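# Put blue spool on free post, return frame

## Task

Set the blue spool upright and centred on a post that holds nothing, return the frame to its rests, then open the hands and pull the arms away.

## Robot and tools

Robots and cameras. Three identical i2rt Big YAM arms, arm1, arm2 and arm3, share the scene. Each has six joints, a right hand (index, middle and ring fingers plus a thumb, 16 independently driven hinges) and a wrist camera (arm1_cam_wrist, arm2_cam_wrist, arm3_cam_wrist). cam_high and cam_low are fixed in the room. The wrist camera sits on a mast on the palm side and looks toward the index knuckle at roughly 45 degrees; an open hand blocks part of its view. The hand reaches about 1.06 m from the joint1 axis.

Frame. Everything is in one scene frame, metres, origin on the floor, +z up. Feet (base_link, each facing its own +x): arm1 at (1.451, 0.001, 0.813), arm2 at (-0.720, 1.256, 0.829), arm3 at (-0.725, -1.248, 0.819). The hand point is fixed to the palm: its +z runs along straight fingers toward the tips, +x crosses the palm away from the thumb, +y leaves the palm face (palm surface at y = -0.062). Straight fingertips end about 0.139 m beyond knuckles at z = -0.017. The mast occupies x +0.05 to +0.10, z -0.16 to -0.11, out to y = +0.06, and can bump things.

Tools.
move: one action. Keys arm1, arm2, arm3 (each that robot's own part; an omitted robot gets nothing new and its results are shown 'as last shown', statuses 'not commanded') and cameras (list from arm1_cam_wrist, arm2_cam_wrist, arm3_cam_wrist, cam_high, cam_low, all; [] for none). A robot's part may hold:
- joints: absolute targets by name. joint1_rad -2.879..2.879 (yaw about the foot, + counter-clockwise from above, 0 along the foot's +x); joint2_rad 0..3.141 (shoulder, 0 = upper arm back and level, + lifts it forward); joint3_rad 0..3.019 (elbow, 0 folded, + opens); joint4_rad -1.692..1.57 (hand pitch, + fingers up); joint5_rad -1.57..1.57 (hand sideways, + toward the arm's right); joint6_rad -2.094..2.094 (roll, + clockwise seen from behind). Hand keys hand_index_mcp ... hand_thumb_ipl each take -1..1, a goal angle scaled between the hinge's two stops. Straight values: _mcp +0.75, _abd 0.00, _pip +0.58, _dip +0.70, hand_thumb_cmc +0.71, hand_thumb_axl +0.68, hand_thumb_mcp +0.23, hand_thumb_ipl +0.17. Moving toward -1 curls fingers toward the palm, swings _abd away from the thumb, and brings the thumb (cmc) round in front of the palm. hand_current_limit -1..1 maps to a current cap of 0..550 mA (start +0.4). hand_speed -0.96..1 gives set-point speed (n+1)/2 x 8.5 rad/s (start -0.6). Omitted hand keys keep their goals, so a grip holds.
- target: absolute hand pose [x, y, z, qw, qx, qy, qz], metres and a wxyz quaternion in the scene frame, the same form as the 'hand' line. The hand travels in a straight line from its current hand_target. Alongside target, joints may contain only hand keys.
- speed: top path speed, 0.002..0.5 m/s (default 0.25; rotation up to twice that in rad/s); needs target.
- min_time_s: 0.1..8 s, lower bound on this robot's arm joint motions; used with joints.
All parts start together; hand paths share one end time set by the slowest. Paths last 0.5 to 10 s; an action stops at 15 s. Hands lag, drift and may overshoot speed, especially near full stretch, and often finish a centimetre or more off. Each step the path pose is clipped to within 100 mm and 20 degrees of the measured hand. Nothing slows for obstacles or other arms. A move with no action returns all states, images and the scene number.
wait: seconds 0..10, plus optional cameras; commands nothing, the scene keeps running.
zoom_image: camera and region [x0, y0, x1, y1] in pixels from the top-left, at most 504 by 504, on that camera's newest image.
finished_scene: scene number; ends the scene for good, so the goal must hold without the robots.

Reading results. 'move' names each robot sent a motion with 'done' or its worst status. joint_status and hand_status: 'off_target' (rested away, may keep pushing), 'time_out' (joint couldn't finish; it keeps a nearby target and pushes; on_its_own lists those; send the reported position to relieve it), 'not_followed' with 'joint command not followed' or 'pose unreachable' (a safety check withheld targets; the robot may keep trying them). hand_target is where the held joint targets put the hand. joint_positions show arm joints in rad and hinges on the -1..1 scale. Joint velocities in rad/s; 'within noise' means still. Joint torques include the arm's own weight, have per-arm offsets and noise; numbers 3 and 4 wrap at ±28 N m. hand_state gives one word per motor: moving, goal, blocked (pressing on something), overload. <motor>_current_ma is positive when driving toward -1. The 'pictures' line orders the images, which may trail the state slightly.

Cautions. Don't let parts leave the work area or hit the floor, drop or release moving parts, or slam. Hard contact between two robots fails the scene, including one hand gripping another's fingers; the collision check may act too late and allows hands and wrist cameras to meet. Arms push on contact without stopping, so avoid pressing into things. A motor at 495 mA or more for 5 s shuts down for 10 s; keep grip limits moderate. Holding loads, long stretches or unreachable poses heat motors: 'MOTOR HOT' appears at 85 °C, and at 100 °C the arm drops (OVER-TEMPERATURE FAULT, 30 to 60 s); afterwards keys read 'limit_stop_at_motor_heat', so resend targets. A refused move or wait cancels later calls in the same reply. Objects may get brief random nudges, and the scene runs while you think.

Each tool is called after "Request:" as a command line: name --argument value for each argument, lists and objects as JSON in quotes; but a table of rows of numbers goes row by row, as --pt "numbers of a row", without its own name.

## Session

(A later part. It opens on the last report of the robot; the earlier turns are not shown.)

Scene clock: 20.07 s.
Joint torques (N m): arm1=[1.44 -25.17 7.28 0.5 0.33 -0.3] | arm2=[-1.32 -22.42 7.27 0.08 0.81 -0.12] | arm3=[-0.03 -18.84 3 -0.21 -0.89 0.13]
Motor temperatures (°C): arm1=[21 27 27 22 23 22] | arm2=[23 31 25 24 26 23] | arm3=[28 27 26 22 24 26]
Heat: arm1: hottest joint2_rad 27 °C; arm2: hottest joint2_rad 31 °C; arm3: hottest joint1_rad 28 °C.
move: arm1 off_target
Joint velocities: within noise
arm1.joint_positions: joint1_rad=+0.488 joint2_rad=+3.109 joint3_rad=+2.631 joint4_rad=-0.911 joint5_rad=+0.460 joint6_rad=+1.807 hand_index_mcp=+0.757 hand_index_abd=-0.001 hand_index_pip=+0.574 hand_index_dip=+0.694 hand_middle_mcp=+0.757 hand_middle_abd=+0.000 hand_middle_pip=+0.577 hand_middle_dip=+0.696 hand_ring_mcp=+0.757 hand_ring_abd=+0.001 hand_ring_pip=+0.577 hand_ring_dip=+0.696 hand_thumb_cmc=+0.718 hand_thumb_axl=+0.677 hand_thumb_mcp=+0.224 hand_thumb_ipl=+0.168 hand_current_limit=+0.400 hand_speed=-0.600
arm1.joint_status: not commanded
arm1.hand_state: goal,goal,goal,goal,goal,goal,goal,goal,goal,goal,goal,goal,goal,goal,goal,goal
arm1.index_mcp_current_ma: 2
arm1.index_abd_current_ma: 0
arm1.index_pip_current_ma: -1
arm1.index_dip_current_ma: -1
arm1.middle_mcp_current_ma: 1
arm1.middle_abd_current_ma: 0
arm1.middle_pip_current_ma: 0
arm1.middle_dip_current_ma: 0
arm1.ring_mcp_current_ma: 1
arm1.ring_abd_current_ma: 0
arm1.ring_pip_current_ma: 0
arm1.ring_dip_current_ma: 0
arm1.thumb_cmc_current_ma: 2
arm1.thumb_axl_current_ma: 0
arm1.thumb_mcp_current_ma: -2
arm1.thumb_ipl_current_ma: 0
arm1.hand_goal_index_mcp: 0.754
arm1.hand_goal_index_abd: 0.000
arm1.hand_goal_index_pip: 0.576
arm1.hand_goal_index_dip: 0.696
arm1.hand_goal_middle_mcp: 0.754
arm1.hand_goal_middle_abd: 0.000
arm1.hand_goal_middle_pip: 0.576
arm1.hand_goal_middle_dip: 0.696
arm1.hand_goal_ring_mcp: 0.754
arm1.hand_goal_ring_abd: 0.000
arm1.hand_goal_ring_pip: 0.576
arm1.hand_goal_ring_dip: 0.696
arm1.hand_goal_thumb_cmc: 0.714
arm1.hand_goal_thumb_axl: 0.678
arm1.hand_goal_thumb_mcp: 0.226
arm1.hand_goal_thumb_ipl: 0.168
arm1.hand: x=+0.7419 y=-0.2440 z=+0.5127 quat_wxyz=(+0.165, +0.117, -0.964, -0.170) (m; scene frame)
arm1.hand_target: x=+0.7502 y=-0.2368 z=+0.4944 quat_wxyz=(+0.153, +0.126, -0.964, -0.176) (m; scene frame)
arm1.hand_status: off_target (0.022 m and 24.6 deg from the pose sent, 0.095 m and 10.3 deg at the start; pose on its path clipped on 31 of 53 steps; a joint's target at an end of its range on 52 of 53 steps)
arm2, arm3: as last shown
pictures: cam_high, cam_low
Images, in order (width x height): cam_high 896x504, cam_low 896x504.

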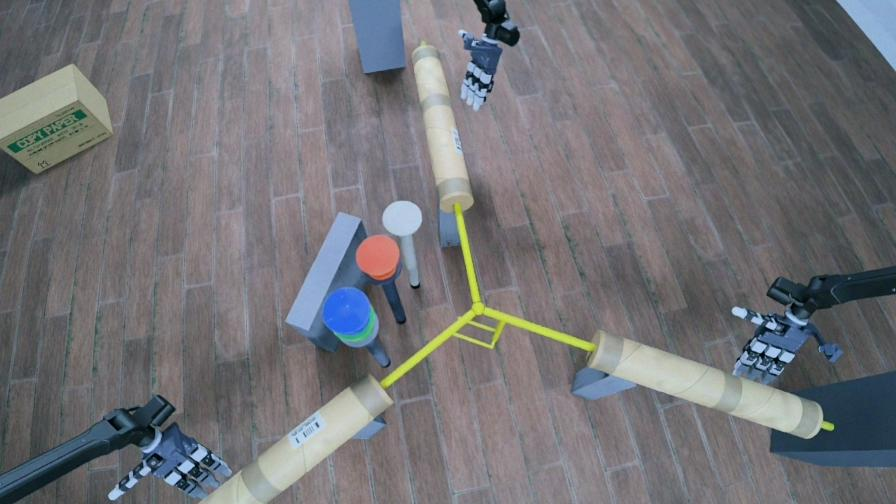

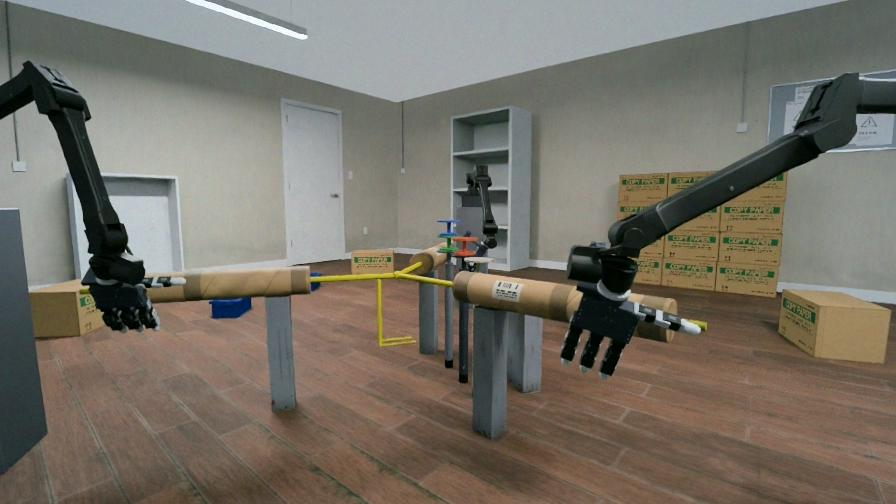

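Request:
move --arm1 '{"target":[0.752,-0.18,0.495,-0.0131,-0.0416,0.9528,0.3005],"speed":0.12}' --arm2 '{"target":[-0.4605,0.6804,0.493,-0.2668,-0.8459,0.4404,0.1389],"speed":0.12}' --arm3 '{"target":[-0.5154,-0.8162,0.493,-0.1443,-0.4576,0.8367,0.2639],"speed":0.12}' --cameras '["cam_high","cam_low"]'

Request:
zoom_image --camera "cam_high" --region '[400, 20, 540, 180]'

Request:
zoom_image --camera "cam_low" --region '[520, 220, 740, 400]'

Request:
zoom_image --camera "cam_low" --region '[60, 220, 260, 380]'

Scene clock: 23.03 s.
Joint torques (N m): arm1=[0.32 -24.18 6.86 -0.18 0.49 -0.26] | arm2=[-1.14 -24.47 4.08 0.43 0.82 -0.28] | arm3=[-0.03 -20.13 1.2 -0.02 -0.95 0.25]
Motor temperatures (°C): arm1=[21 27 28 22 23 22] | arm2=[23 31 25 24 26 23] | arm3=[28 28 26 22 24 26]
Heat: arm1: hottest joint3_rad 28 °C; arm2: hottest joint2_rad 31 °C; arm3: hottest joint1_rad 28 °C.
move: arm1 off_target; arm2 off_target; arm3 done
Joint velocities: within noise
arm1.joint_positions: joint1_rad=+0.433 joint2_rad=+3.109 joint3_rad=+2.615 joint4_rad=-0.959 joint5_rad=+0.502 joint6_rad=+1.804 hand_index_mcp=+0.757 hand_index_abd=-0.001 hand_index_pip=+0.574 hand_index_dip=+0.694 hand_middle_mcp=+0.757 hand_middle_abd=+0.000 hand_middle_pip=+0.577 hand_middle_dip=+0.696 hand_ring_mcp=+0.757 hand_ring_abd=+0.001 hand_ring_pip=+0.577 hand_ring_dip=+0.696 hand_thumb_cmc=+0.718 hand_thumb_axl=+0.677 hand_thumb_mcp=+0.224 hand_thumb_ipl=+0.168 hand_current_limit=+0.400 hand_speed=-0.600
arm1.joint_status: not commanded
arm1.hand_state: goal,goal,goal,goal,goal,goal,goal,goal,goal,goal,goal,goal,goal,goal,goal,goal
arm1.index_mcp_current_ma: 2
arm1.index_abd_current_ma: 0
arm1.index_pip_current_ma: -1
arm1.index_dip_current_ma: -1
arm1.middle_mcp_current_ma: 1
arm1.middle_abd_current_ma: 0
arm1.middle_pip_current_ma: 0
arm1.middle_dip_current_ma: 0
arm1.ring_mcp_current_ma: 1
arm1.ring_abd_current_ma: 0
arm1.ring_pip_current_ma: 0
arm1.ring_dip_current_ma: 0
arm1.thumb_cmc_current_ma: 2
arm1.thumb_axl_current_ma: 0
arm1.thumb_mcp_current_ma: -2
arm1.thumb_ipl_current_ma: 0
arm1.hand_goal_index_mcp: 0.754
arm1.hand_goal_index_abd: 0.000
arm1.hand_goal_index_pip: 0.576
arm1.hand_goal_index_dip: 0.696
arm1.hand_goal_middle_mcp: 0.754
arm1.hand_goal_middle_abd: 0.000
arm1.hand_goal_middle_pip: 0.576
arm1.hand_goal_middle_dip: 0.696
arm1.hand_goal_ring_mcp: 0.754
arm1.hand_goal_ring_abd: 0.000
arm1.hand_goal_ring_pip: 0.576
arm1.hand_goal_ring_dip: 0.696
arm1.hand_goal_thumb_cmc: 0.714
arm1.hand_goal_thumb_axl: 0.678
arm1.hand_goal_thumb_mcp: 0.226
arm1.hand_goal_thumb_ipl: 0.168
arm1.hand: x=+0.7424 y=-0.1932 z=+0.5133 quat_wxyz=(+0.137, +0.099, -0.964, -0.205) (m; scene frame)
arm1.hand_target: x=+0.7532 y=-0.1795 z=+0.4961 quat_wxyz=(+0.115, +0.106, -0.964, -0.215) (m; scene frame)
arm1.hand_status: off_target (0.024 m and 19.1 deg from the pose sent, 0.067 m and 24.6 deg at the start; a joint's target at an end of its range on 73 of 73 steps)
arm2.joint_positions: joint1_rad=+0.177 joint2_rad=+3.004 joint3_rad=+2.089 joint4_rad=-0.750 joint5_rad=+0.615 joint6_rad=+1.682 hand_index_mcp=+0.757 hand_index_abd=+0.001 hand_index_pip=+0.577 hand_index_dip=+0.696 hand_middle_mcp=+0.757 hand_middle_abd=+0.001 hand_middle_pip=+0.577 hand_middle_dip=+0.696 hand_ring_mcp=+0.757 hand_ring_abd=+0.001 hand_ring_pip=+0.577 hand_ring_dip=+0.696 hand_thumb_cmc=+0.717 hand_thumb_axl=+0.677 hand_thumb_mcp=+0.224 hand_thumb_ipl=+0.168 hand_current_limit=+0.400 hand_speed=-0.600
arm2.joint_status: not commanded
arm2.hand_state: goal,goal,goal,goal,goal,goal,goal,goal,goal,goal,goal,goal,goal,goal,goal,goal
arm2.index_mcp_current_ma: 1
arm2.index_abd_current_ma: 0
arm2.index_pip_current_ma: 0
arm2.index_dip_current_ma: 0
arm2.middle_mcp_current_ma: 1
arm2.middle_abd_current_ma: 0
arm2.middle_pip_current_ma: 0
arm2.middle_dip_current_ma: 0
arm2.ring_mcp_current_ma: 1
arm2.ring_abd_current_ma: 0
arm2.ring_pip_current_ma: 0
arm2.ring_dip_current_ma: 0
arm2.thumb_cmc_current_ma: 1
arm2.thumb_axl_current_ma: 0
arm2.thumb_mcp_current_ma: -1
arm2.thumb_ipl_current_ma: 0
arm2.hand_goal_index_mcp: 0.754
arm2.hand_goal_index_abd: 0.000
arm2.hand_goal_index_pip: 0.576
arm2.hand_goal_index_dip: 0.696
arm2.hand_goal_middle_mcp: 0.754
arm2.hand_goal_middle_abd: 0.000
arm2.hand_goal_middle_pip: 0.576
arm2.hand_goal_middle_dip: 0.696
arm2.hand_goal_ring_mcp: 0.754
arm2.hand_goal_ring_abd: 0.000
arm2.hand_goal_ring_pip: 0.576
arm2.hand_goal_ring_dip: 0.696
arm2.hand_goal_thumb_cmc: 0.714
arm2.hand_goal_thumb_axl: 0.678
arm2.hand_goal_thumb_mcp: 0.226
arm2.hand_goal_thumb_ipl: 0.168
arm2.hand: x=-0.4690 y=+0.6964 z=+0.4743 quat_wxyz=(+0.259, +0.846, -0.440, -0.154) (m; scene frame)
arm2.hand_target: x=-0.4608 y=+0.6807 z=+0.4931 quat_wxyz=(+0.267, +0.846, -0.441, -0.139) (m; scene frame)
arm2.hand_status: off_target (0.026 m and 1.9 deg from the pose sent, 0.067 m and 2.0 deg at the start)
arm3.joint_positions: joint1_rad=-0.268 joint2_rad=+2.747 joint3_rad=+1.401 joint4_rad=-0.393 joint5_rad=-0.589 joint6_rad=-1.883 hand_index_mcp=+0.757 hand_index_abd=+0.001 hand_index_pip=+0.577 hand_index_dip=+0.696 hand_middle_mcp=+0.757 hand_middle_abd=+0.001 hand_middle_pip=+0.577 hand_middle_dip=+0.696 hand_ring_mcp=+0.757 hand_ring_abd=+0.001 hand_ring_pip=+0.577 hand_ring_dip=+0.696 hand_thumb_cmc=+0.718 hand_thumb_axl=+0.677 hand_thumb_mcp=+0.224 hand_thumb_ipl=+0.168 hand_current_limit=+0.400 hand_speed=-0.600
arm3.joint_status: not commanded
arm3.hand_state: goal,goal,goal,goal,goal,goal,goal,goal,goal,goal,goal,goal,goal,goal,goal,goal
arm3.index_mcp_current_ma: 5
arm3.index_abd_current_ma: 1
arm3.index_pip_current_ma: 1
arm3.index_dip_current_ma: 0
arm3.middle_mcp_current_ma: 5
arm3.middle_abd_current_ma: 1
arm3.middle_pip_current_ma: 1
arm3.middle_dip_current_ma: 0
arm3.ring_mcp_current_ma: 5
arm3.ring_abd_current_ma: 1
arm3.ring_pip_current_ma: 1
arm3.ring_dip_current_ma: 0
arm3.thumb_cmc_current_ma: 7
arm3.thumb_axl_current_ma: -1
arm3.thumb_mcp_current_ma: -5
arm3.thumb_ipl_current_ma: 0
arm3.hand_goal_index_mcp: 0.754
arm3.hand_goal_index_abd: 0.000
arm3.hand_goal_index_pip: 0.576
arm3.hand_goal_index_dip: 0.696
arm3.hand_goal_middle_mcp: 0.754
arm3.hand_goal_middle_abd: 0.000
arm3.hand_goal_middle_pip: 0.576
arm3.hand_goal_middle_dip: 0.696
arm3.hand_goal_ring_mcp: 0.754
arm3.hand_goal_ring_abd: 0.000
arm3.hand_goal_ring_pip: 0.576
arm3.hand_goal_ring_dip: 0.696
arm3.hand_goal_thumb_cmc: 0.714
arm3.hand_goal_thumb_axl: 0.678
arm3.hand_goal_thumb_mcp: 0.226
arm3.hand_goal_thumb_ipl: 0.168
arm3.hand: x=-0.5108 y=-0.8188 z=+0.4929 quat_wxyz=(-0.142, -0.461, +0.835, +0.264) (m; scene frame)
arm3.hand_target: x=-0.5152 y=-0.8162 z=+0.4931 quat_wxyz=(-0.144, -0.458, +0.837, +0.264) (m; scene frame)
arm3.hand_status: done (0.005 m and 0.5 deg from the pose sent, 0.065 m and 0.5 deg at the start)
pictures: cam_high, cam_low
Images, in order (width x height): cam_high 896x504, cam_low 896x504.

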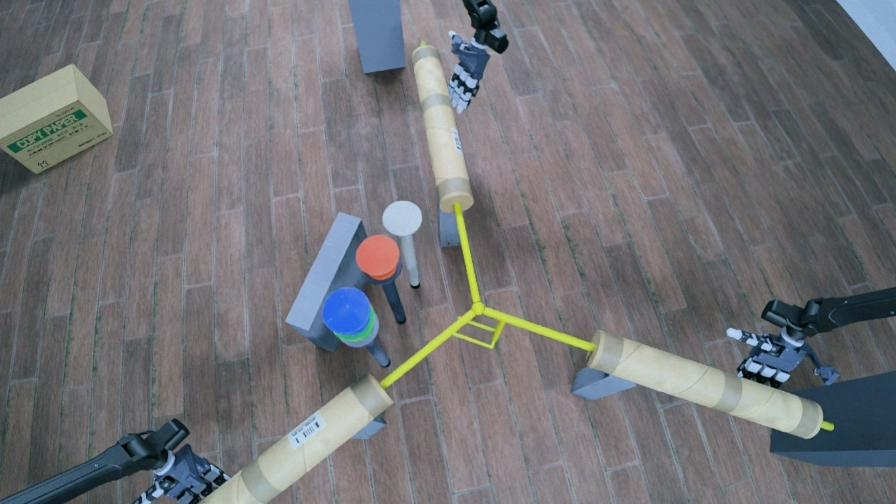

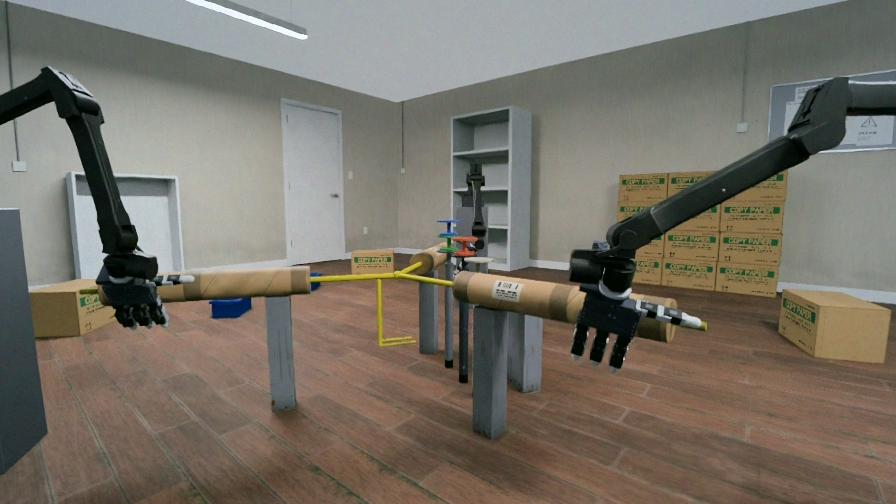

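Scaled by 3.150 from the camera's 896x504 image, which has a finer 1280x720 frame.

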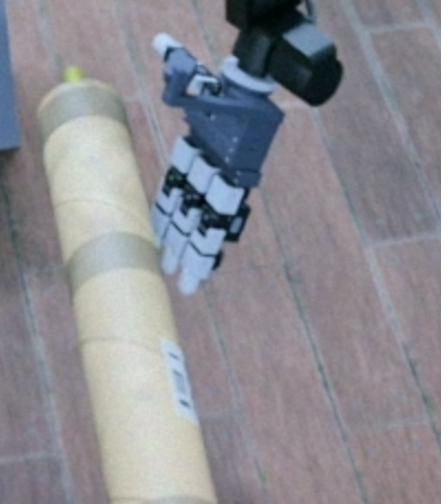

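Scaled by 2.291 from the camera's 896x504 image, which has a finer 1280x720 frame.

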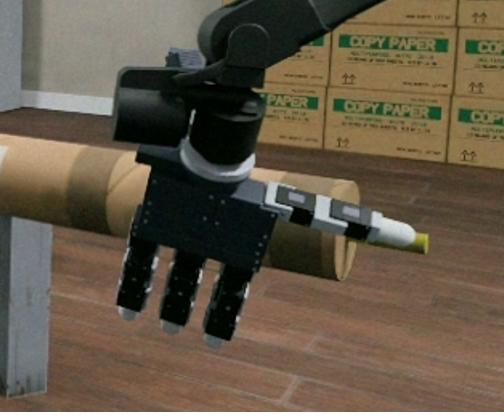

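Scaled by 2.520 from the camera's 896x504 image, which has a finer 1280x720 frame.

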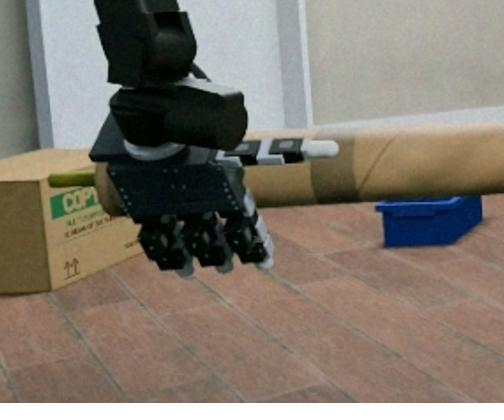

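Request:
move --arm1 '{"target":[0.7744,-0.1137,0.495,-0.0131,-0.0416,0.9528,0.3005],"speed":0.08}' --arm2 '{"target":[-0.5138,0.6528,0.495,-0.2668,-0.8459,0.4404,0.1389],"speed":0.08}' --arm3 '{"target":[-0.5701,-0.7811,0.493,-0.1443,-0.4576,0.8367,0.2639],"speed":0.08}' --cameras '["cam_high","cam_low"]'

Request:
zoom_image --camera "cam_high" --region '[400, 20, 540, 180]'

Request:
zoom_image --camera "cam_low" --region '[520, 220, 740, 400]'

Request:
zoom_image --camera "cam_low" --region '[60, 220, 260, 380]'

Request:
zoom_image --camera "cam_high" --region '[120, 380, 300, 504]'

Scene clock: 25.77 s.
Joint torques (N m): arm1=[-1.79 -24.64 6.26 -0.8 0.71 -0.02] | arm2=[-0.67 -24 4.11 0.42 0.89 -0.32] | arm3=[1.85 -20.6 0.88 0.02 -1.39 0.38]
Motor temperatures (°C): arm1=[21 27 28 22 23 22] | arm2=[23 32 25 24 26 23] | arm3=[28 28 26 22 24 26]
Heat: arm1: hottest joint3_rad 28 °C; arm2: hottest joint2_rad 32 °C; arm3: hottest joint1_rad 28 °C.
move: arm1 off_target; arm2 off_target; arm3 off_target
Joint velocities: within noise
arm1.joint_positions: joint1_rad=+0.380 joint2_rad=+3.109 joint3_rad=+2.577 joint4_rad=-1.049 joint5_rad=+0.553 joint6_rad=+1.830 hand_index_mcp=+0.760 hand_index_abd=-0.001 hand_index_pip=+0.574 hand_index_dip=+0.694 hand_middle_mcp=+0.757 hand_middle_abd=+0.000 hand_middle_pip=+0.577 hand_middle_dip=+0.696 hand_ring_mcp=+0.757 hand_ring_abd=+0.001 hand_ring_pip=+0.577 hand_ring_dip=+0.696 hand_thumb_cmc=+0.718 hand_thumb_axl=+0.677 hand_thumb_mcp=+0.224 hand_thumb_ipl=+0.168 hand_current_limit=+0.400 hand_speed=-0.600
arm1.joint_status: not commanded
arm1.hand_state: goal,goal,goal,goal,goal,goal,goal,goal,goal,goal,goal,goal,goal,goal,goal,goal
arm1.index_mcp_current_ma: 5
arm1.index_abd_current_ma: 0
arm1.index_pip_current_ma: 0
arm1.index_dip_current_ma: -1
arm1.middle_mcp_current_ma: 1
arm1.middle_abd_current_ma: 0
arm1.middle_pip_current_ma: 0
arm1.middle_dip_current_ma: 0
arm1.ring_mcp_current_ma: 1
arm1.ring_abd_current_ma: 0
arm1.ring_pip_current_ma: 0
arm1.ring_dip_current_ma: 0
arm1.thumb_cmc_current_ma: 2
arm1.thumb_axl_current_ma: 0
arm1.thumb_mcp_current_ma: -2
arm1.thumb_ipl_current_ma: 0
arm1.hand_goal_index_mcp: 0.754
arm1.hand_goal_index_abd: 0.000
arm1.hand_goal_index_pip: 0.576
arm1.hand_goal_index_dip: 0.696
arm1.hand_goal_middle_mcp: 0.754
arm1.hand_goal_middle_abd: 0.000
arm1.hand_goal_middle_pip: 0.576
arm1.hand_goal_middle_dip: 0.696
arm1.hand_goal_ring_mcp: 0.754
arm1.hand_goal_ring_abd: 0.000
arm1.hand_goal_ring_pip: 0.576
arm1.hand_goal_ring_dip: 0.696
arm1.hand_goal_thumb_cmc: 0.714
arm1.hand_goal_thumb_axl: 0.678
arm1.hand_goal_thumb_mcp: 0.226
arm1.hand_goal_thumb_ipl: 0.168
arm1.hand: x=+0.7618 y=-0.1373 z=+0.5114 quat_wxyz=(+0.084, +0.076, -0.961, -0.251) (m; scene frame)
arm1.hand_target: x=+0.7754 y=-0.1140 z=+0.4960 quat_wxyz=(+0.058, +0.071, -0.960, -0.264) (m; scene frame)
arm1.hand_status: off_target (0.031 m and 10.7 deg from the pose sent, 0.088 m and 19.1 deg at the start; a joint's target at an end of its range on 74 of 74 steps)
arm2.joint_positions: joint1_rad=+0.085 joint2_rad=+2.968 joint3_rad=+2.005 joint4_rad=-0.637 joint5_rad=+0.617 joint6_rad=+1.568 hand_index_mcp=+0.757 hand_index_abd=+0.001 hand_index_pip=+0.577 hand_index_dip=+0.696 hand_middle_mcp=+0.757 hand_middle_abd=+0.001 hand_middle_pip=+0.577 hand_middle_dip=+0.696 hand_ring_mcp=+0.757 hand_ring_abd=+0.001 hand_ring_pip=+0.577 hand_ring_dip=+0.696 hand_thumb_cmc=+0.717 hand_thumb_axl=+0.677 hand_thumb_mcp=+0.224 hand_thumb_ipl=+0.168 hand_current_limit=+0.400 hand_speed=-0.600
arm2.joint_status: not commanded
arm2.hand_state: goal,goal,goal,goal,goal,goal,goal,goal,goal,goal,goal,goal,goal,goal,goal,goal
arm2.index_mcp_current_ma: 1
arm2.index_abd_current_ma: 0
arm2.index_pip_current_ma: 0
arm2.index_dip_current_ma: 0
arm2.middle_mcp_current_ma: 1
arm2.middle_abd_current_ma: 0
arm2.middle_pip_current_ma: 0
arm2.middle_dip_current_ma: 0
arm2.ring_mcp_current_ma: 1
arm2.ring_abd_current_ma: 0
arm2.ring_pip_current_ma: 0
arm2.ring_dip_current_ma: 0
arm2.thumb_cmc_current_ma: 1
arm2.thumb_axl_current_ma: 0
arm2.thumb_mcp_current_ma: -1
arm2.thumb_ipl_current_ma: 0
arm2.hand_goal_index_mcp: 0.754
arm2.hand_goal_index_abd: 0.000
arm2.hand_goal_index_pip: 0.576
arm2.hand_goal_index_dip: 0.696
arm2.hand_goal_middle_mcp: 0.754
arm2.hand_goal_middle_abd: 0.000
arm2.hand_goal_middle_pip: 0.576
arm2.hand_goal_middle_dip: 0.696
arm2.hand_goal_ring_mcp: 0.754
arm2.hand_goal_ring_abd: 0.000
arm2.hand_goal_ring_pip: 0.576
arm2.hand_goal_ring_dip: 0.696
arm2.hand_goal_thumb_cmc: 0.714
arm2.hand_goal_thumb_axl: 0.678
arm2.hand_goal_thumb_mcp: 0.226
arm2.hand_goal_thumb_ipl: 0.168
arm2.hand: x=-0.5207 y=+0.6696 z=+0.4757 quat_wxyz=(+0.258, +0.847, -0.440, -0.153) (m; scene frame)
arm2.hand_target: x=-0.5140 y=+0.6530 z=+0.4951 quat_wxyz=(+0.267, +0.846, -0.441, -0.139) (m; scene frame)
arm2.hand_status: off_target (0.027 m and 2.0 deg from the pose sent, 0.066 m and 1.9 deg at the start)
arm3.joint_positions: joint1_rad=-0.153 joint2_rad=+2.747 joint3_rad=+1.344 joint4_rad=-0.251 joint5_rad=-0.595 joint6_rad=-1.733 hand_index_mcp=+0.759 hand_index_abd=+0.001 hand_index_pip=+0.577 hand_index_dip=+0.696 hand_middle_mcp=+0.760 hand_middle_abd=+0.001 hand_middle_pip=+0.577 hand_middle_dip=+0.696 hand_ring_mcp=+0.762 hand_ring_abd=+0.001 hand_ring_pip=+0.577 hand_ring_dip=+0.696 hand_thumb_cmc=+0.718 hand_thumb_axl=+0.677 hand_thumb_mcp=+0.224 hand_thumb_ipl=+0.168 hand_current_limit=+0.400 hand_speed=-0.600
arm3.joint_status: not commanded
arm3.hand_state: goal,goal,goal,goal,goal,goal,goal,goal,goal,goal,goal,goal,goal,goal,goal,goal
arm3.index_mcp_current_ma: 10
arm3.index_abd_current_ma: 1
arm3.index_pip_current_ma: 1
arm3.index_dip_current_ma: 0
arm3.middle_mcp_current_ma: 12
arm3.middle_abd_current_ma: 1
arm3.middle_pip_current_ma: 1
arm3.middle_dip_current_ma: 0
arm3.ring_mcp_current_ma: 20
arm3.ring_abd_current_ma: 1
arm3.ring_pip_current_ma: 1
arm3.ring_dip_current_ma: 0
arm3.thumb_cmc_current_ma: 7
arm3.thumb_axl_current_ma: -1
arm3.thumb_mcp_current_ma: -5
arm3.thumb_ipl_current_ma: 0
arm3.hand_goal_index_mcp: 0.754
arm3.hand_goal_index_abd: 0.000
arm3.hand_goal_index_pip: 0.576
arm3.hand_goal_index_dip: 0.696
arm3.hand_goal_middle_mcp: 0.754
arm3.hand_goal_middle_abd: 0.000
arm3.hand_goal_middle_pip: 0.576
arm3.hand_goal_middle_dip: 0.696
arm3.hand_goal_ring_mcp: 0.754
arm3.hand_goal_ring_abd: 0.000
arm3.hand_goal_ring_pip: 0.576
arm3.hand_goal_ring_dip: 0.696
arm3.hand_goal_thumb_cmc: 0.714
arm3.hand_goal_thumb_axl: 0.678
arm3.hand_goal_thumb_mcp: 0.226
arm3.hand_goal_thumb_ipl: 0.168
arm3.hand: x=-0.5575 y=-0.7922 z=+0.4862 quat_wxyz=(-0.139, -0.457, +0.839, +0.261) (m; scene frame)
arm3.hand_target: x=-0.5699 y=-0.7815 z=+0.4930 quat_wxyz=(-0.145, -0.458, +0.836, +0.264) (m; scene frame)
arm3.hand_status: off_target (0.018 m and 0.8 deg from the pose sent, 0.070 m and 0.5 deg at the start)
pictures: cam_high, cam_low
Images, in order (width x height): cam_high 896x504, cam_low 896x504.

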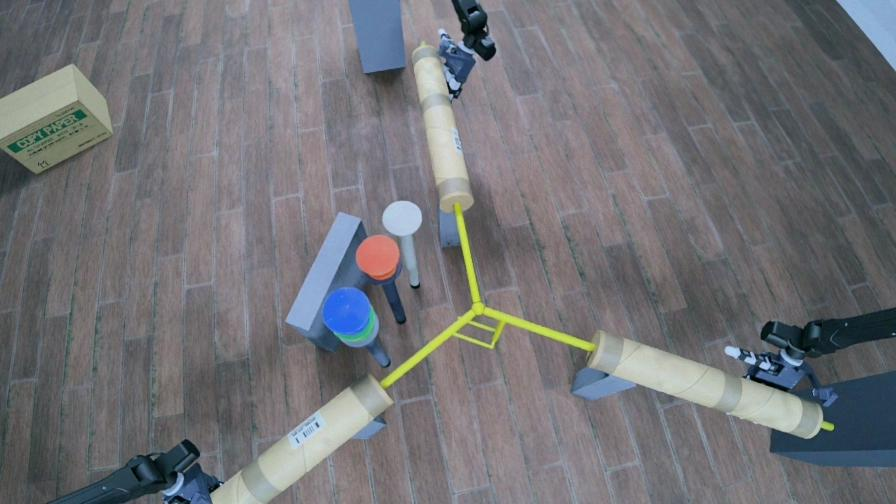

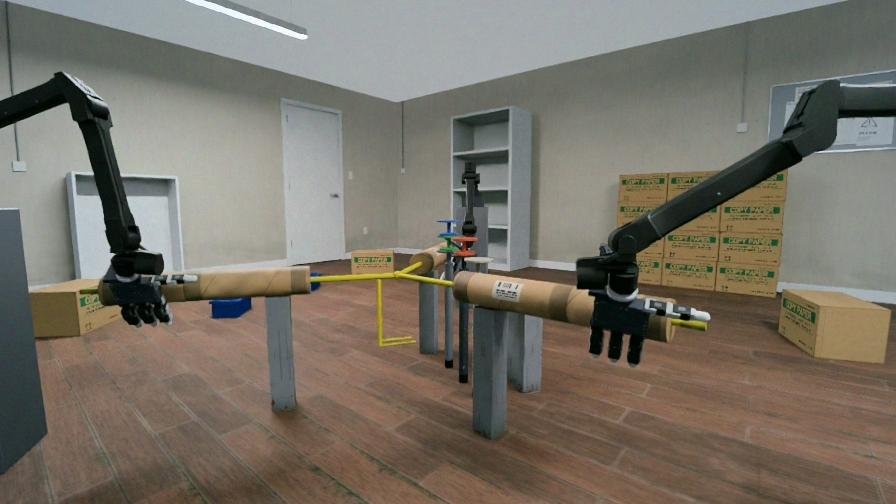

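Scaled by 3.150 from the camera's 896x504 image, which has a finer 1280x720 frame.

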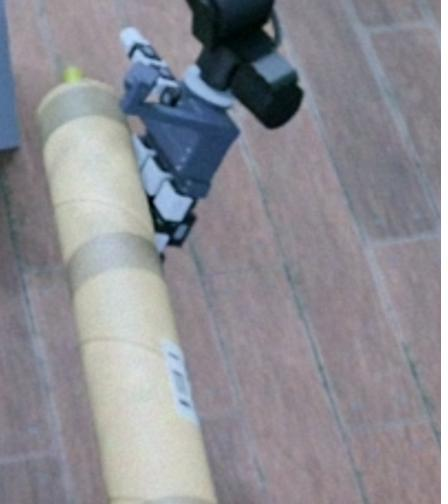

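Scaled by 2.291 from the camera's 896x504 image, which has a finer 1280x720 frame.

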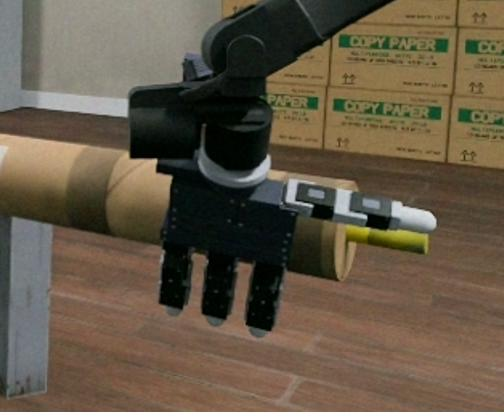

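Scaled by 2.520 from the camera's 896x504 image, which has a finer 1280x720 frame.

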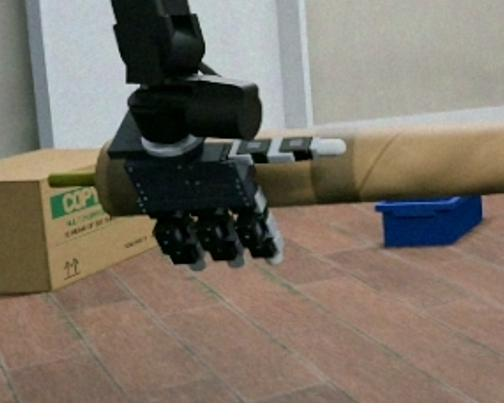

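Scaled by 2.800 from the camera's 896x504 image, which has a finer 1280x720 frame.

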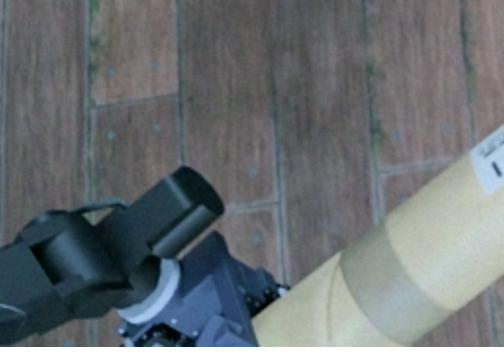

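Request:
move --arm1 '{"joints": {"hand_index_mcp": 0.3, "hand_index_pip": -0.35, "hand_index_dip": 0.2, "hand_middle_mcp": 0.3, "hand_middle_pip": -0.35, "hand_middle_dip": 0.2, "hand_ring_mcp": 0.3, "hand_ring_pip": -0.35, "hand_ring_dip": 0.2}}' --arm2 '{"joints": {"hand_index_mcp": 0.3, "hand_index_pip": -0.35, "hand_index_dip": 0.2, "hand_middle_mcp": 0.3, "hand_middle_pip": -0.35, "hand_middle_dip": 0.2, "hand_ring_mcp": 0.3, "hand_ring_pip": -0.35, "hand_ring_dip": 0.2}}' --arm3 '{"joints": {"hand_index_mcp": 0.3, "hand_index_pip": -0.35, "hand_index_dip": 0.2, "hand_middle_mcp": 0.3, "hand_middle_pip": -0.35, "hand_middle_dip": 0.2, "hand_ring_mcp": 0.3, "hand_ring_pip": -0.35, "hand_ring_dip": 0.2}}' --cameras '["cam_high","cam_low"]'

Scene clock: 27.57 s.
Joint torques (N m): arm1=[1.85 -24.06 7.83 -0.47 1.13 0.03] | arm2=[-0.97 -23.65 4 -0.24 1.41 -0.3] | arm3=[-0.5 -20.66 0.91 -0.21 -1.57 0.09]
Motor temperatures (°C): arm1=[21 27 28 22 24 22] | arm2=[23 32 25 24 26 23] | arm3=[28 28 26 22 24 26]
Heat: arm1: hottest joint3_rad 28 °C; arm2: hottest joint2_rad 32 °C; arm3: hottest joint1_rad 28 °C.
move: arm1 off_target; arm2 off_target; arm3 off_target
Joint velocities: within noise
arm1.joint_positions: joint1_rad=+0.348 joint2_rad=+3.115 joint3_rad=+2.558 joint4_rad=-1.058 joint5_rad=+0.543 joint6_rad=+1.827 hand_index_mcp=+0.322 hand_index_abd=+0.000 hand_index_pip=-0.337 hand_index_dip=+0.204 hand_middle_mcp=+0.363 hand_middle_abd=-0.001 hand_middle_pip=-0.297 hand_middle_dip=+0.221 hand_ring_mcp=+0.415 hand_ring_abd=+0.000 hand_ring_pip=-0.268 hand_ring_dip=+0.224 hand_thumb_cmc=+0.718 hand_thumb_axl=+0.677 hand_thumb_mcp=+0.223 hand_thumb_ipl=+0.168 hand_current_limit=+0.400 hand_speed=-0.600
arm1.joint_status: hand_index_mcp off_target (ended at +0.322, target +0.300); hand_middle_mcp off_target (ended at +0.363, target +0.300); hand_middle_pip off_target (ended at -0.297, target -0.350); hand_middle_dip off_target (ended at +0.221, target +0.200); hand_ring_mcp off_target (ended at +0.415, target +0.300); hand_ring_pip off_target (ended at -0.268, target -0.350); hand_ring_dip off_target (ended at +0.224, target +0.200); the others done
arm1.hand_state: blocked,goal,goal,goal,blocked,goal,blocked,blocked,blocked,goal,blocked,blocked,goal,goal,goal,goal
arm1.index_mcp_current_ma: 30
arm1.index_abd_current_ma: 0
arm1.index_pip_current_ma: 13
arm1.index_dip_current_ma: 3
arm1.middle_mcp_current_ma: 147
arm1.middle_abd_current_ma: 0
arm1.middle_pip_current_ma: 105
arm1.middle_dip_current_ma: 26
arm1.ring_mcp_current_ma: 361
arm1.ring_abd_current_ma: 0
arm1.ring_pip_current_ma: 200
arm1.ring_dip_current_ma: 31
arm1.thumb_cmc_current_ma: 2
arm1.thumb_axl_current_ma: 0
arm1.thumb_mcp_current_ma: -2
arm1.thumb_ipl_current_ma: 0
arm1.hand_goal_index_mcp: 0.300
arm1.hand_goal_index_abd: 0.000
arm1.hand_goal_index_pip: -0.350
arm1.hand_goal_index_dip: 0.200
arm1.hand_goal_middle_mcp: 0.300
arm1.hand_goal_middle_abd: 0.000
arm1.hand_goal_middle_pip: -0.350
arm1.hand_goal_middle_dip: 0.200
arm1.hand_goal_ring_mcp: 0.300
arm1.hand_goal_ring_abd: 0.000
arm1.hand_goal_ring_pip: -0.350
arm1.hand_goal_ring_dip: 0.200
arm1.hand_goal_thumb_cmc: 0.714
arm1.hand_goal_thumb_axl: 0.678
arm1.hand_goal_thumb_mcp: 0.226
arm1.hand_goal_thumb_ipl: 0.168
arm1.hand: x=+0.7688 y=-0.1116 z=+0.5006 quat_wxyz=(+0.062, +0.067, -0.963, -0.254) (m; scene frame)
arm1.hand_target: x=+0.7755 y=-0.1139 z=+0.4958 quat_wxyz=(+0.058, +0.071, -0.960, -0.264) (m; scene frame)
arm1.hand_status: not commanded
arm2.joint_positions: joint1_rad=+0.081 joint2_rad=+2.968 joint3_rad=+2.005 joint4_rad=-0.623 joint5_rad=+0.605 joint6_rad=+1.576 hand_index_mcp=+0.339 hand_index_abd=-0.002 hand_index_pip=-0.135 hand_index_dip=+0.228 hand_middle_mcp=+0.349 hand_middle_abd=-0.007 hand_middle_pip=-0.136 hand_middle_dip=+0.232 hand_ring_mcp=+0.367 hand_ring_abd=-0.012 hand_ring_pip=-0.150 hand_ring_dip=+0.237 hand_thumb_cmc=+0.718 hand_thumb_axl=+0.677 hand_thumb_mcp=+0.224 hand_thumb_ipl=+0.168 hand_current_limit=+0.400 hand_speed=-0.600
arm2.joint_status: hand_index_mcp off_target (ended at +0.339, target +0.300); hand_index_pip off_target (ended at -0.135, target -0.350); hand_index_dip off_target (ended at +0.228, target +0.200); hand_middle_mcp off_target (ended at +0.349, target +0.300); hand_middle_pip off_target (ended at -0.136, target -0.350); hand_middle_dip off_target (ended at +0.232, target +0.200); hand_ring_mcp off_target (ended at +0.367, target +0.300); hand_ring_pip off_target (ended at -0.150, target -0.350); hand_ring_dip off_target (ended at +0.237, target +0.200)
arm2.hand_state: blocked,goal,blocked,blocked,blocked,goal,blocked,blocked,blocked,goal,blocked,blocked,goal,goal,goal,goal
arm2.index_mcp_current_ma: 63
arm2.index_abd_current_ma: 0
arm2.index_pip_current_ma: 385
arm2.index_dip_current_ma: 35
arm2.middle_mcp_current_ma: 91
arm2.middle_abd_current_ma: -3
arm2.middle_pip_current_ma: 385
arm2.middle_dip_current_ma: 42
arm2.ring_mcp_current_ma: 147
arm2.ring_abd_current_ma: -8
arm2.ring_pip_current_ma: 385
arm2.ring_dip_current_ma: 54
arm2.thumb_cmc_current_ma: 2
arm2.thumb_axl_current_ma: 0
arm2.thumb_mcp_current_ma: -1
arm2.thumb_ipl_current_ma: 0
arm2.hand_goal_index_mcp: 0.300
arm2.hand_goal_index_abd: 0.000
arm2.hand_goal_index_pip: -0.350
arm2.hand_goal_index_dip: 0.200
arm2.hand_goal_middle_mcp: 0.300
arm2.hand_goal_middle_abd: 0.000
arm2.hand_goal_middle_pip: -0.350
arm2.hand_goal_middle_dip: 0.200
arm2.hand_goal_ring_mcp: 0.300
arm2.hand_goal_ring_abd: 0.000
arm2.hand_goal_ring_pip: -0.350
arm2.hand_goal_ring_dip: 0.200
arm2.hand_goal_thumb_cmc: 0.714
arm2.hand_goal_thumb_axl: 0.678
arm2.hand_goal_thumb_mcp: 0.226
arm2.hand_goal_thumb_ipl: 0.168
arm2.hand: x=-0.5208 y=+0.6685 z=+0.4730 quat_wxyz=(+0.256, +0.845, -0.447, -0.144) (m; scene frame)
arm2.hand_target: x=-0.5139 y=+0.6531 z=+0.4951 quat_wxyz=(+0.267, +0.846, -0.441, -0.139) (m; scene frame)
arm2.hand_status: not commanded
arm3.joint_positions: joint1_rad=-0.124 joint2_rad=+2.747 joint3_rad=+1.344 joint4_rad=-0.246 joint5_rad=-0.592 joint6_rad=-1.700 hand_index_mcp=+0.354 hand_index_abd=+0.001 hand_index_pip=-0.136 hand_index_dip=+0.222 hand_middle_mcp=+0.355 hand_middle_abd=+0.001 hand_middle_pip=-0.137 hand_middle_dip=+0.219 hand_ring_mcp=+0.352 hand_ring_abd=+0.001 hand_ring_pip=-0.130 hand_ring_dip=+0.214 hand_thumb_cmc=+0.718 hand_thumb_axl=+0.677 hand_thumb_mcp=+0.224 hand_thumb_ipl=+0.168 hand_current_limit=+0.400 hand_speed=-0.600
arm3.joint_status: hand_index_mcp off_target (ended at +0.354, target +0.300); hand_index_pip off_target (ended at -0.136, target -0.350); hand_index_dip off_target (ended at +0.222, target +0.200); hand_middle_mcp off_target (ended at +0.355, target +0.300); hand_middle_pip off_target (ended at -0.137, target -0.350); hand_ring_mcp off_target (ended at +0.352, target +0.300); hand_ring_pip off_target (ended at -0.130, target -0.350); the others done
arm3.hand_state: blocked,goal,blocked,blocked,blocked,goal,blocked,goal,blocked,goal,blocked,goal,goal,goal,goal,goal
arm3.index_mcp_current_ma: 194
arm3.index_abd_current_ma: 1
arm3.index_pip_current_ma: 385
arm3.index_dip_current_ma: 61
arm3.middle_mcp_current_ma: 201
arm3.middle_abd_current_ma: 1
arm3.middle_pip_current_ma: 385
arm3.middle_dip_current_ma: 50
arm3.ring_mcp_current_ma: 188
arm3.ring_abd_current_ma: 1
arm3.ring_pip_current_ma: 385
arm3.ring_dip_current_ma: 34
arm3.thumb_cmc_current_ma: 8
arm3.thumb_axl_current_ma: -1
arm3.thumb_mcp_current_ma: -5
arm3.thumb_ipl_current_ma: 0
arm3.hand_goal_index_mcp: 0.300
arm3.hand_goal_index_abd: 0.000
arm3.hand_goal_index_pip: -0.350
arm3.hand_goal_index_dip: 0.200
arm3.hand_goal_middle_mcp: 0.300
arm3.hand_goal_middle_abd: 0.000
arm3.hand_goal_middle_pip: -0.350
arm3.hand_goal_middle_dip: 0.200
arm3.hand_goal_ring_mcp: 0.300
arm3.hand_goal_ring_abd: 0.000
arm3.hand_goal_ring_pip: -0.350
arm3.hand_goal_ring_dip: 0.200
arm3.hand_goal_thumb_cmc: 0.714
arm3.hand_goal_thumb_axl: 0.678
arm3.hand_goal_thumb_mcp: 0.226
arm3.hand_goal_thumb_ipl: 0.168
arm3.hand: x=-0.5684 y=-0.7848 z=+0.4853 quat_wxyz=(-0.144, -0.457, +0.839, +0.256) (m; scene frame)
arm3.hand_target: x=-0.5699 y=-0.7815 z=+0.4929 quat_wxyz=(-0.145, -0.458, +0.836, +0.264) (m; scene frame)
arm3.hand_status: not commanded
pictures: cam_high, cam_low
Images, in order (width x height): cam_high 896x504, cam_low 896x504.

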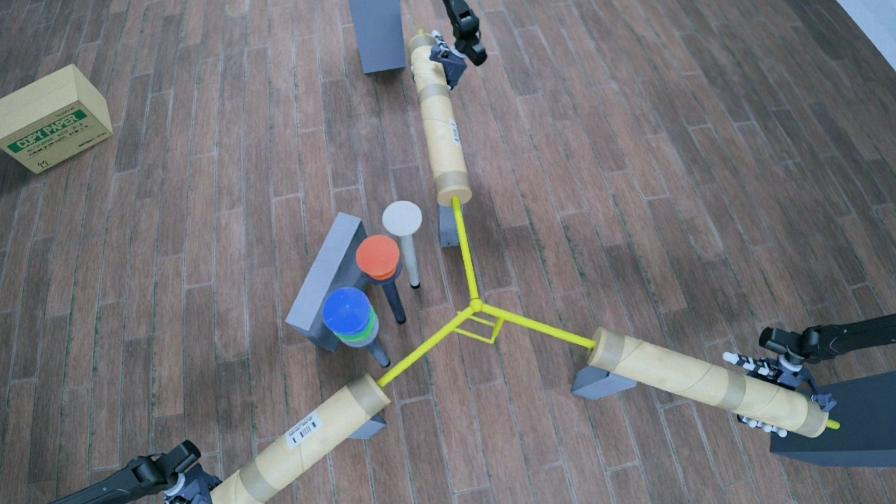

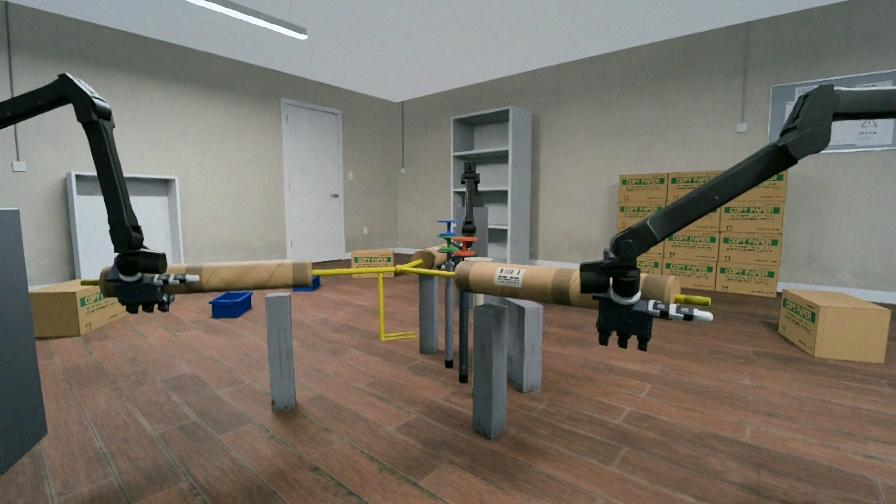

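Request:
move --arm1 '{"target": [0.7744,-0.1137,0.595,-0.0131,-0.0416,0.9528,0.3005], "speed": 0.08}' --arm2 '{"target": [-0.5138,0.6528,0.595,-0.2668,-0.8459,0.4404,0.1389], "speed": 0.08}' --arm3 '{"target": [-0.5701,-0.7811,0.593,-0.1443,-0.4576,0.8367,0.2639], "speed": 0.08}' --cameras '["cam_high","cam_low"]'

Scene clock: 29.60 s.
Joint torques (N m): arm1=[2.08 -28.34 12.23 -1.99 0.93 0.23] | arm2=[-0.62 -25.64 4.07 -0.53 1.32 -0.4] | arm3=[-0.38 -22.01 0.98 -0.95 -1.14 0.11]
Motor temperatures (°C): arm1=[21 28 28 22 24 22] | arm2=[23 33 25 24 26 23] | arm3=[28 28 26 22 24 26]
Heat: arm1: hottest joint2_rad 28 °C; arm2: hottest joint2_rad 33 °C; arm3: hottest joint1_rad 28 °C.
move: arm1 off_target; arm2 off_target; arm3 off_target
Joint velocities: within noise
arm1.joint_positions: joint1_rad=+0.348 joint2_rad=+3.078 joint3_rad=+2.567 joint4_rad=-1.329 joint5_rad=+0.582 joint6_rad=+1.915 hand_index_mcp=+0.327 hand_index_abd=+0.000 hand_index_pip=-0.334 hand_index_dip=+0.204 hand_middle_mcp=+0.344 hand_middle_abd=-0.001 hand_middle_pip=-0.326 hand_middle_dip=+0.210 hand_ring_mcp=+0.345 hand_ring_abd=-0.002 hand_ring_pip=-0.319 hand_ring_dip=+0.212 hand_thumb_cmc=+0.729 hand_thumb_axl=+0.677 hand_thumb_mcp=+0.223 hand_thumb_ipl=+0.168 hand_current_limit=+0.400 hand_speed=-0.600
arm1.joint_status: not commanded
arm1.hand_state: blocked,goal,goal,goal,blocked,goal,blocked,goal,blocked,goal,blocked,goal,goal,goal,goal,goal
arm1.index_mcp_current_ma: 42
arm1.index_abd_current_ma: 0
arm1.index_pip_current_ma: 17
arm1.index_dip_current_ma: 3
arm1.middle_mcp_current_ma: 86
arm1.middle_abd_current_ma: 0
arm1.middle_pip_current_ma: 32
arm1.middle_dip_current_ma: 9
arm1.ring_mcp_current_ma: 88
arm1.ring_abd_current_ma: -1
arm1.ring_pip_current_ma: 47
arm1.ring_dip_current_ma: 11
arm1.thumb_cmc_current_ma: 15
arm1.thumb_axl_current_ma: 0
arm1.thumb_mcp_current_ma: -2
arm1.thumb_ipl_current_ma: 0
arm1.hand_goal_index_mcp: 0.300
arm1.hand_goal_index_abd: 0.000
arm1.hand_goal_index_pip: -0.350
arm1.hand_goal_index_dip: 0.200
arm1.hand_goal_middle_mcp: 0.300
arm1.hand_goal_middle_abd: 0.000
arm1.hand_goal_middle_pip: -0.350
arm1.hand_goal_middle_dip: 0.200
arm1.hand_goal_ring_mcp: 0.300
arm1.hand_goal_ring_abd: 0.000
arm1.hand_goal_ring_pip: -0.350
arm1.hand_goal_ring_dip: 0.200
arm1.hand_goal_thumb_cmc: 0.714
arm1.hand_goal_thumb_axl: 0.678
arm1.hand_goal_thumb_mcp: 0.226
arm1.hand_goal_thumb_ipl: 0.168
arm1.on_its_own: hand_middle_pip moved -0.029 toward your old target -0.350; hand_ring_mcp moved -0.070 toward your old target +0.300; hand_ring_pip moved -0.051 toward your old target -0.350
arm1.hand: x=+0.7994 y=-0.0976 z=+0.5512 quat_wxyz=(-0.021, +0.058, -0.951, -0.304) (m; scene frame)
arm1.hand_target: x=+0.7760 y=-0.1132 z=+0.5947 quat_wxyz=(+0.014, +0.042, -0.953, -0.299) (m; scene frame)
arm1.hand_status: off_target (0.053 m and 4.4 deg from the pose sent, 0.094 m and 8.4 deg at the start)
arm2.joint_positions: joint1_rad=+0.078 joint2_rad=+2.760 joint3_rad=+1.814 joint4_rad=-0.649 joint5_rad=+0.607 joint6_rad=+1.587 hand_index_mcp=+0.339 hand_index_abd=-0.007 hand_index_pip=-0.157 hand_index_dip=+0.232 hand_middle_mcp=+0.350 hand_middle_abd=-0.009 hand_middle_pip=-0.161 hand_middle_dip=+0.233 hand_ring_mcp=+0.370 hand_ring_abd=-0.016 hand_ring_pip=-0.183 hand_ring_dip=+0.239 hand_thumb_cmc=+0.718 hand_thumb_axl=+0.677 hand_thumb_mcp=+0.224 hand_thumb_ipl=+0.168 hand_current_limit=+0.400 hand_speed=-0.600
arm2.joint_status: not commanded
arm2.hand_state: blocked,goal,blocked,blocked,blocked,goal,blocked,blocked,blocked,goal,blocked,blocked,goal,goal,goal,goal
arm2.index_mcp_current_ma: 63
arm2.index_abd_current_ma: -3
arm2.index_pip_current_ma: 385
arm2.index_dip_current_ma: 42
arm2.middle_mcp_current_ma: 92
arm2.middle_abd_current_ma: -5
arm2.middle_pip_current_ma: 385
arm2.middle_dip_current_ma: 45
arm2.ring_mcp_current_ma: 159
arm2.ring_abd_current_ma: -12
arm2.ring_pip_current_ma: 385
arm2.ring_dip_current_ma: 58
arm2.thumb_cmc_current_ma: 2
arm2.thumb_axl_current_ma: 0
arm2.thumb_mcp_current_ma: -1
arm2.thumb_ipl_current_ma: 0
arm2.hand_goal_index_mcp: 0.300
arm2.hand_goal_index_abd: 0.000
arm2.hand_goal_index_pip: -0.350
arm2.hand_goal_index_dip: 0.200
arm2.hand_goal_middle_mcp: 0.300
arm2.hand_goal_middle_abd: 0.000
arm2.hand_goal_middle_pip: -0.350
arm2.hand_goal_middle_dip: 0.200
arm2.hand_goal_ring_mcp: 0.300
arm2.hand_goal_ring_abd: 0.000
arm2.hand_goal_ring_pip: -0.350
arm2.hand_goal_ring_dip: 0.200
arm2.hand_goal_thumb_cmc: 0.714
arm2.hand_goal_thumb_axl: 0.678
arm2.hand_goal_thumb_mcp: 0.226
arm2.hand_goal_thumb_ipl: 0.168
arm2.on_its_own: hand_index_pip moved -0.022 toward your old target -0.350; hand_middle_pip moved -0.026 toward your old target -0.350; hand_ring_pip moved -0.033 toward your old target -0.350
arm2.hand: x=-0.5262 y=+0.6715 z=+0.5567 quat_wxyz=(+0.255, +0.842, -0.452, -0.148) (m; scene frame)
arm2.hand_target: x=-0.5143 y=+0.6533 z=+0.5939 quat_wxyz=(+0.267, +0.846, -0.441, -0.139) (m; scene frame)
arm2.hand_status: off_target (0.044 m and 2.2 deg from the pose sent, 0.123 m and 1.6 deg at the start)
arm3.joint_positions: joint1_rad=-0.124 joint2_rad=+2.513 joint3_rad=+1.187 joint4_rad=-0.316 joint5_rad=-0.603 joint6_rad=-1.700 hand_index_mcp=+0.353 hand_index_abd=-0.001 hand_index_pip=-0.136 hand_index_dip=+0.233 hand_middle_mcp=+0.347 hand_middle_abd=+0.000 hand_middle_pip=-0.140 hand_middle_dip=+0.230 hand_ring_mcp=+0.343 hand_ring_abd=+0.001 hand_ring_pip=-0.147 hand_ring_dip=+0.224 hand_thumb_cmc=+0.718 hand_thumb_axl=+0.677 hand_thumb_mcp=+0.224 hand_thumb_ipl=+0.168 hand_current_limit=+0.400 hand_speed=-0.600
arm3.joint_status: not commanded
arm3.hand_state: blocked,goal,blocked,blocked,blocked,goal,blocked,blocked,blocked,goal,blocked,blocked,goal,goal,goal,goal
arm3.index_mcp_current_ma: 190
arm3.index_abd_current_ma: -1
arm3.index_pip_current_ma: 385
arm3.index_dip_current_ma: 101
arm3.middle_mcp_current_ma: 164
arm3.middle_abd_current_ma: 0
arm3.middle_pip_current_ma: 385
arm3.middle_dip_current_ma: 88
arm3.ring_mcp_current_ma: 148
arm3.ring_abd_current_ma: 1
arm3.ring_pip_current_ma: 385
arm3.ring_dip_current_ma: 67
arm3.thumb_cmc_current_ma: 8
arm3.thumb_axl_current_ma: -1
arm3.thumb_mcp_current_ma: -5
arm3.thumb_ipl_current_ma: 0
arm3.hand_goal_index_mcp: 0.300
arm3.hand_goal_index_abd: 0.000
arm3.hand_goal_index_pip: -0.350
arm3.hand_goal_index_dip: 0.200
arm3.hand_goal_middle_mcp: 0.300
arm3.hand_goal_middle_abd: 0.000
arm3.hand_goal_middle_pip: -0.350
arm3.hand_goal_middle_dip: 0.200
arm3.hand_goal_ring_mcp: 0.300
arm3.hand_goal_ring_abd: 0.000
arm3.hand_goal_ring_pip: -0.350
arm3.hand_goal_ring_dip: 0.200
arm3.hand_goal_thumb_cmc: 0.714
arm3.hand_goal_thumb_axl: 0.678
arm3.hand_goal_thumb_mcp: 0.226
arm3.hand_goal_thumb_ipl: 0.168
arm3.hand: x=-0.5689 y=-0.7837 z=+0.5780 quat_wxyz=(-0.143, -0.457, +0.838, +0.262) (m; scene frame)
arm3.hand_target: x=-0.5701 y=-0.7811 z=+0.5925 quat_wxyz=(-0.144, -0.458, +0.837, +0.264) (m; scene frame)
arm3.hand_status: off_target (0.015 m and 0.3 deg from the pose sent, 0.108 m and 0.9 deg at the start)
pictures: cam_high, cam_low
Images, in order (width x height): cam_high 896x504, cam_low 896x504.

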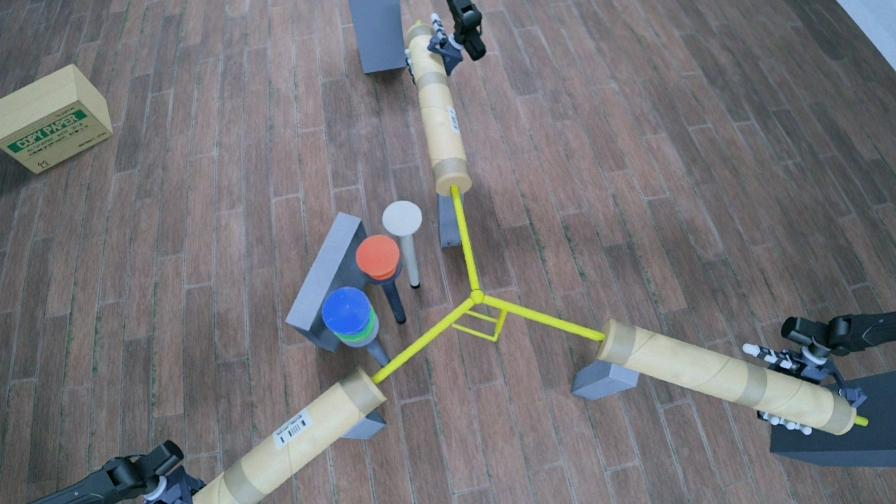

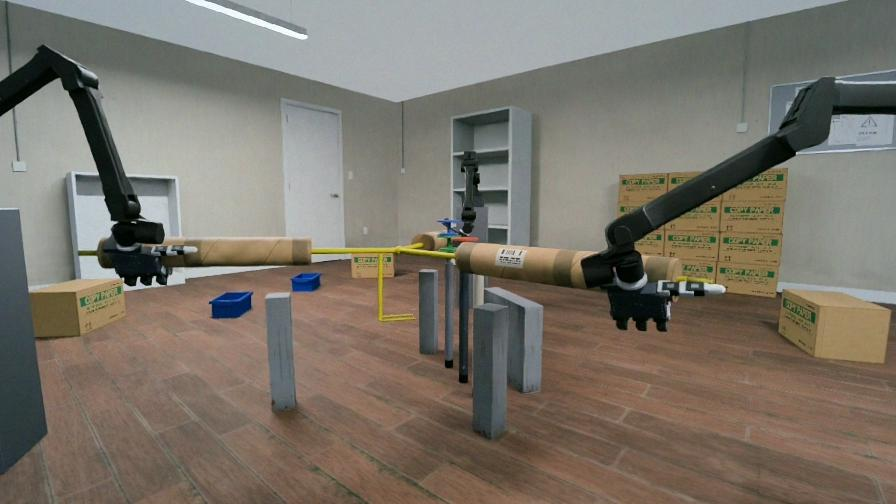

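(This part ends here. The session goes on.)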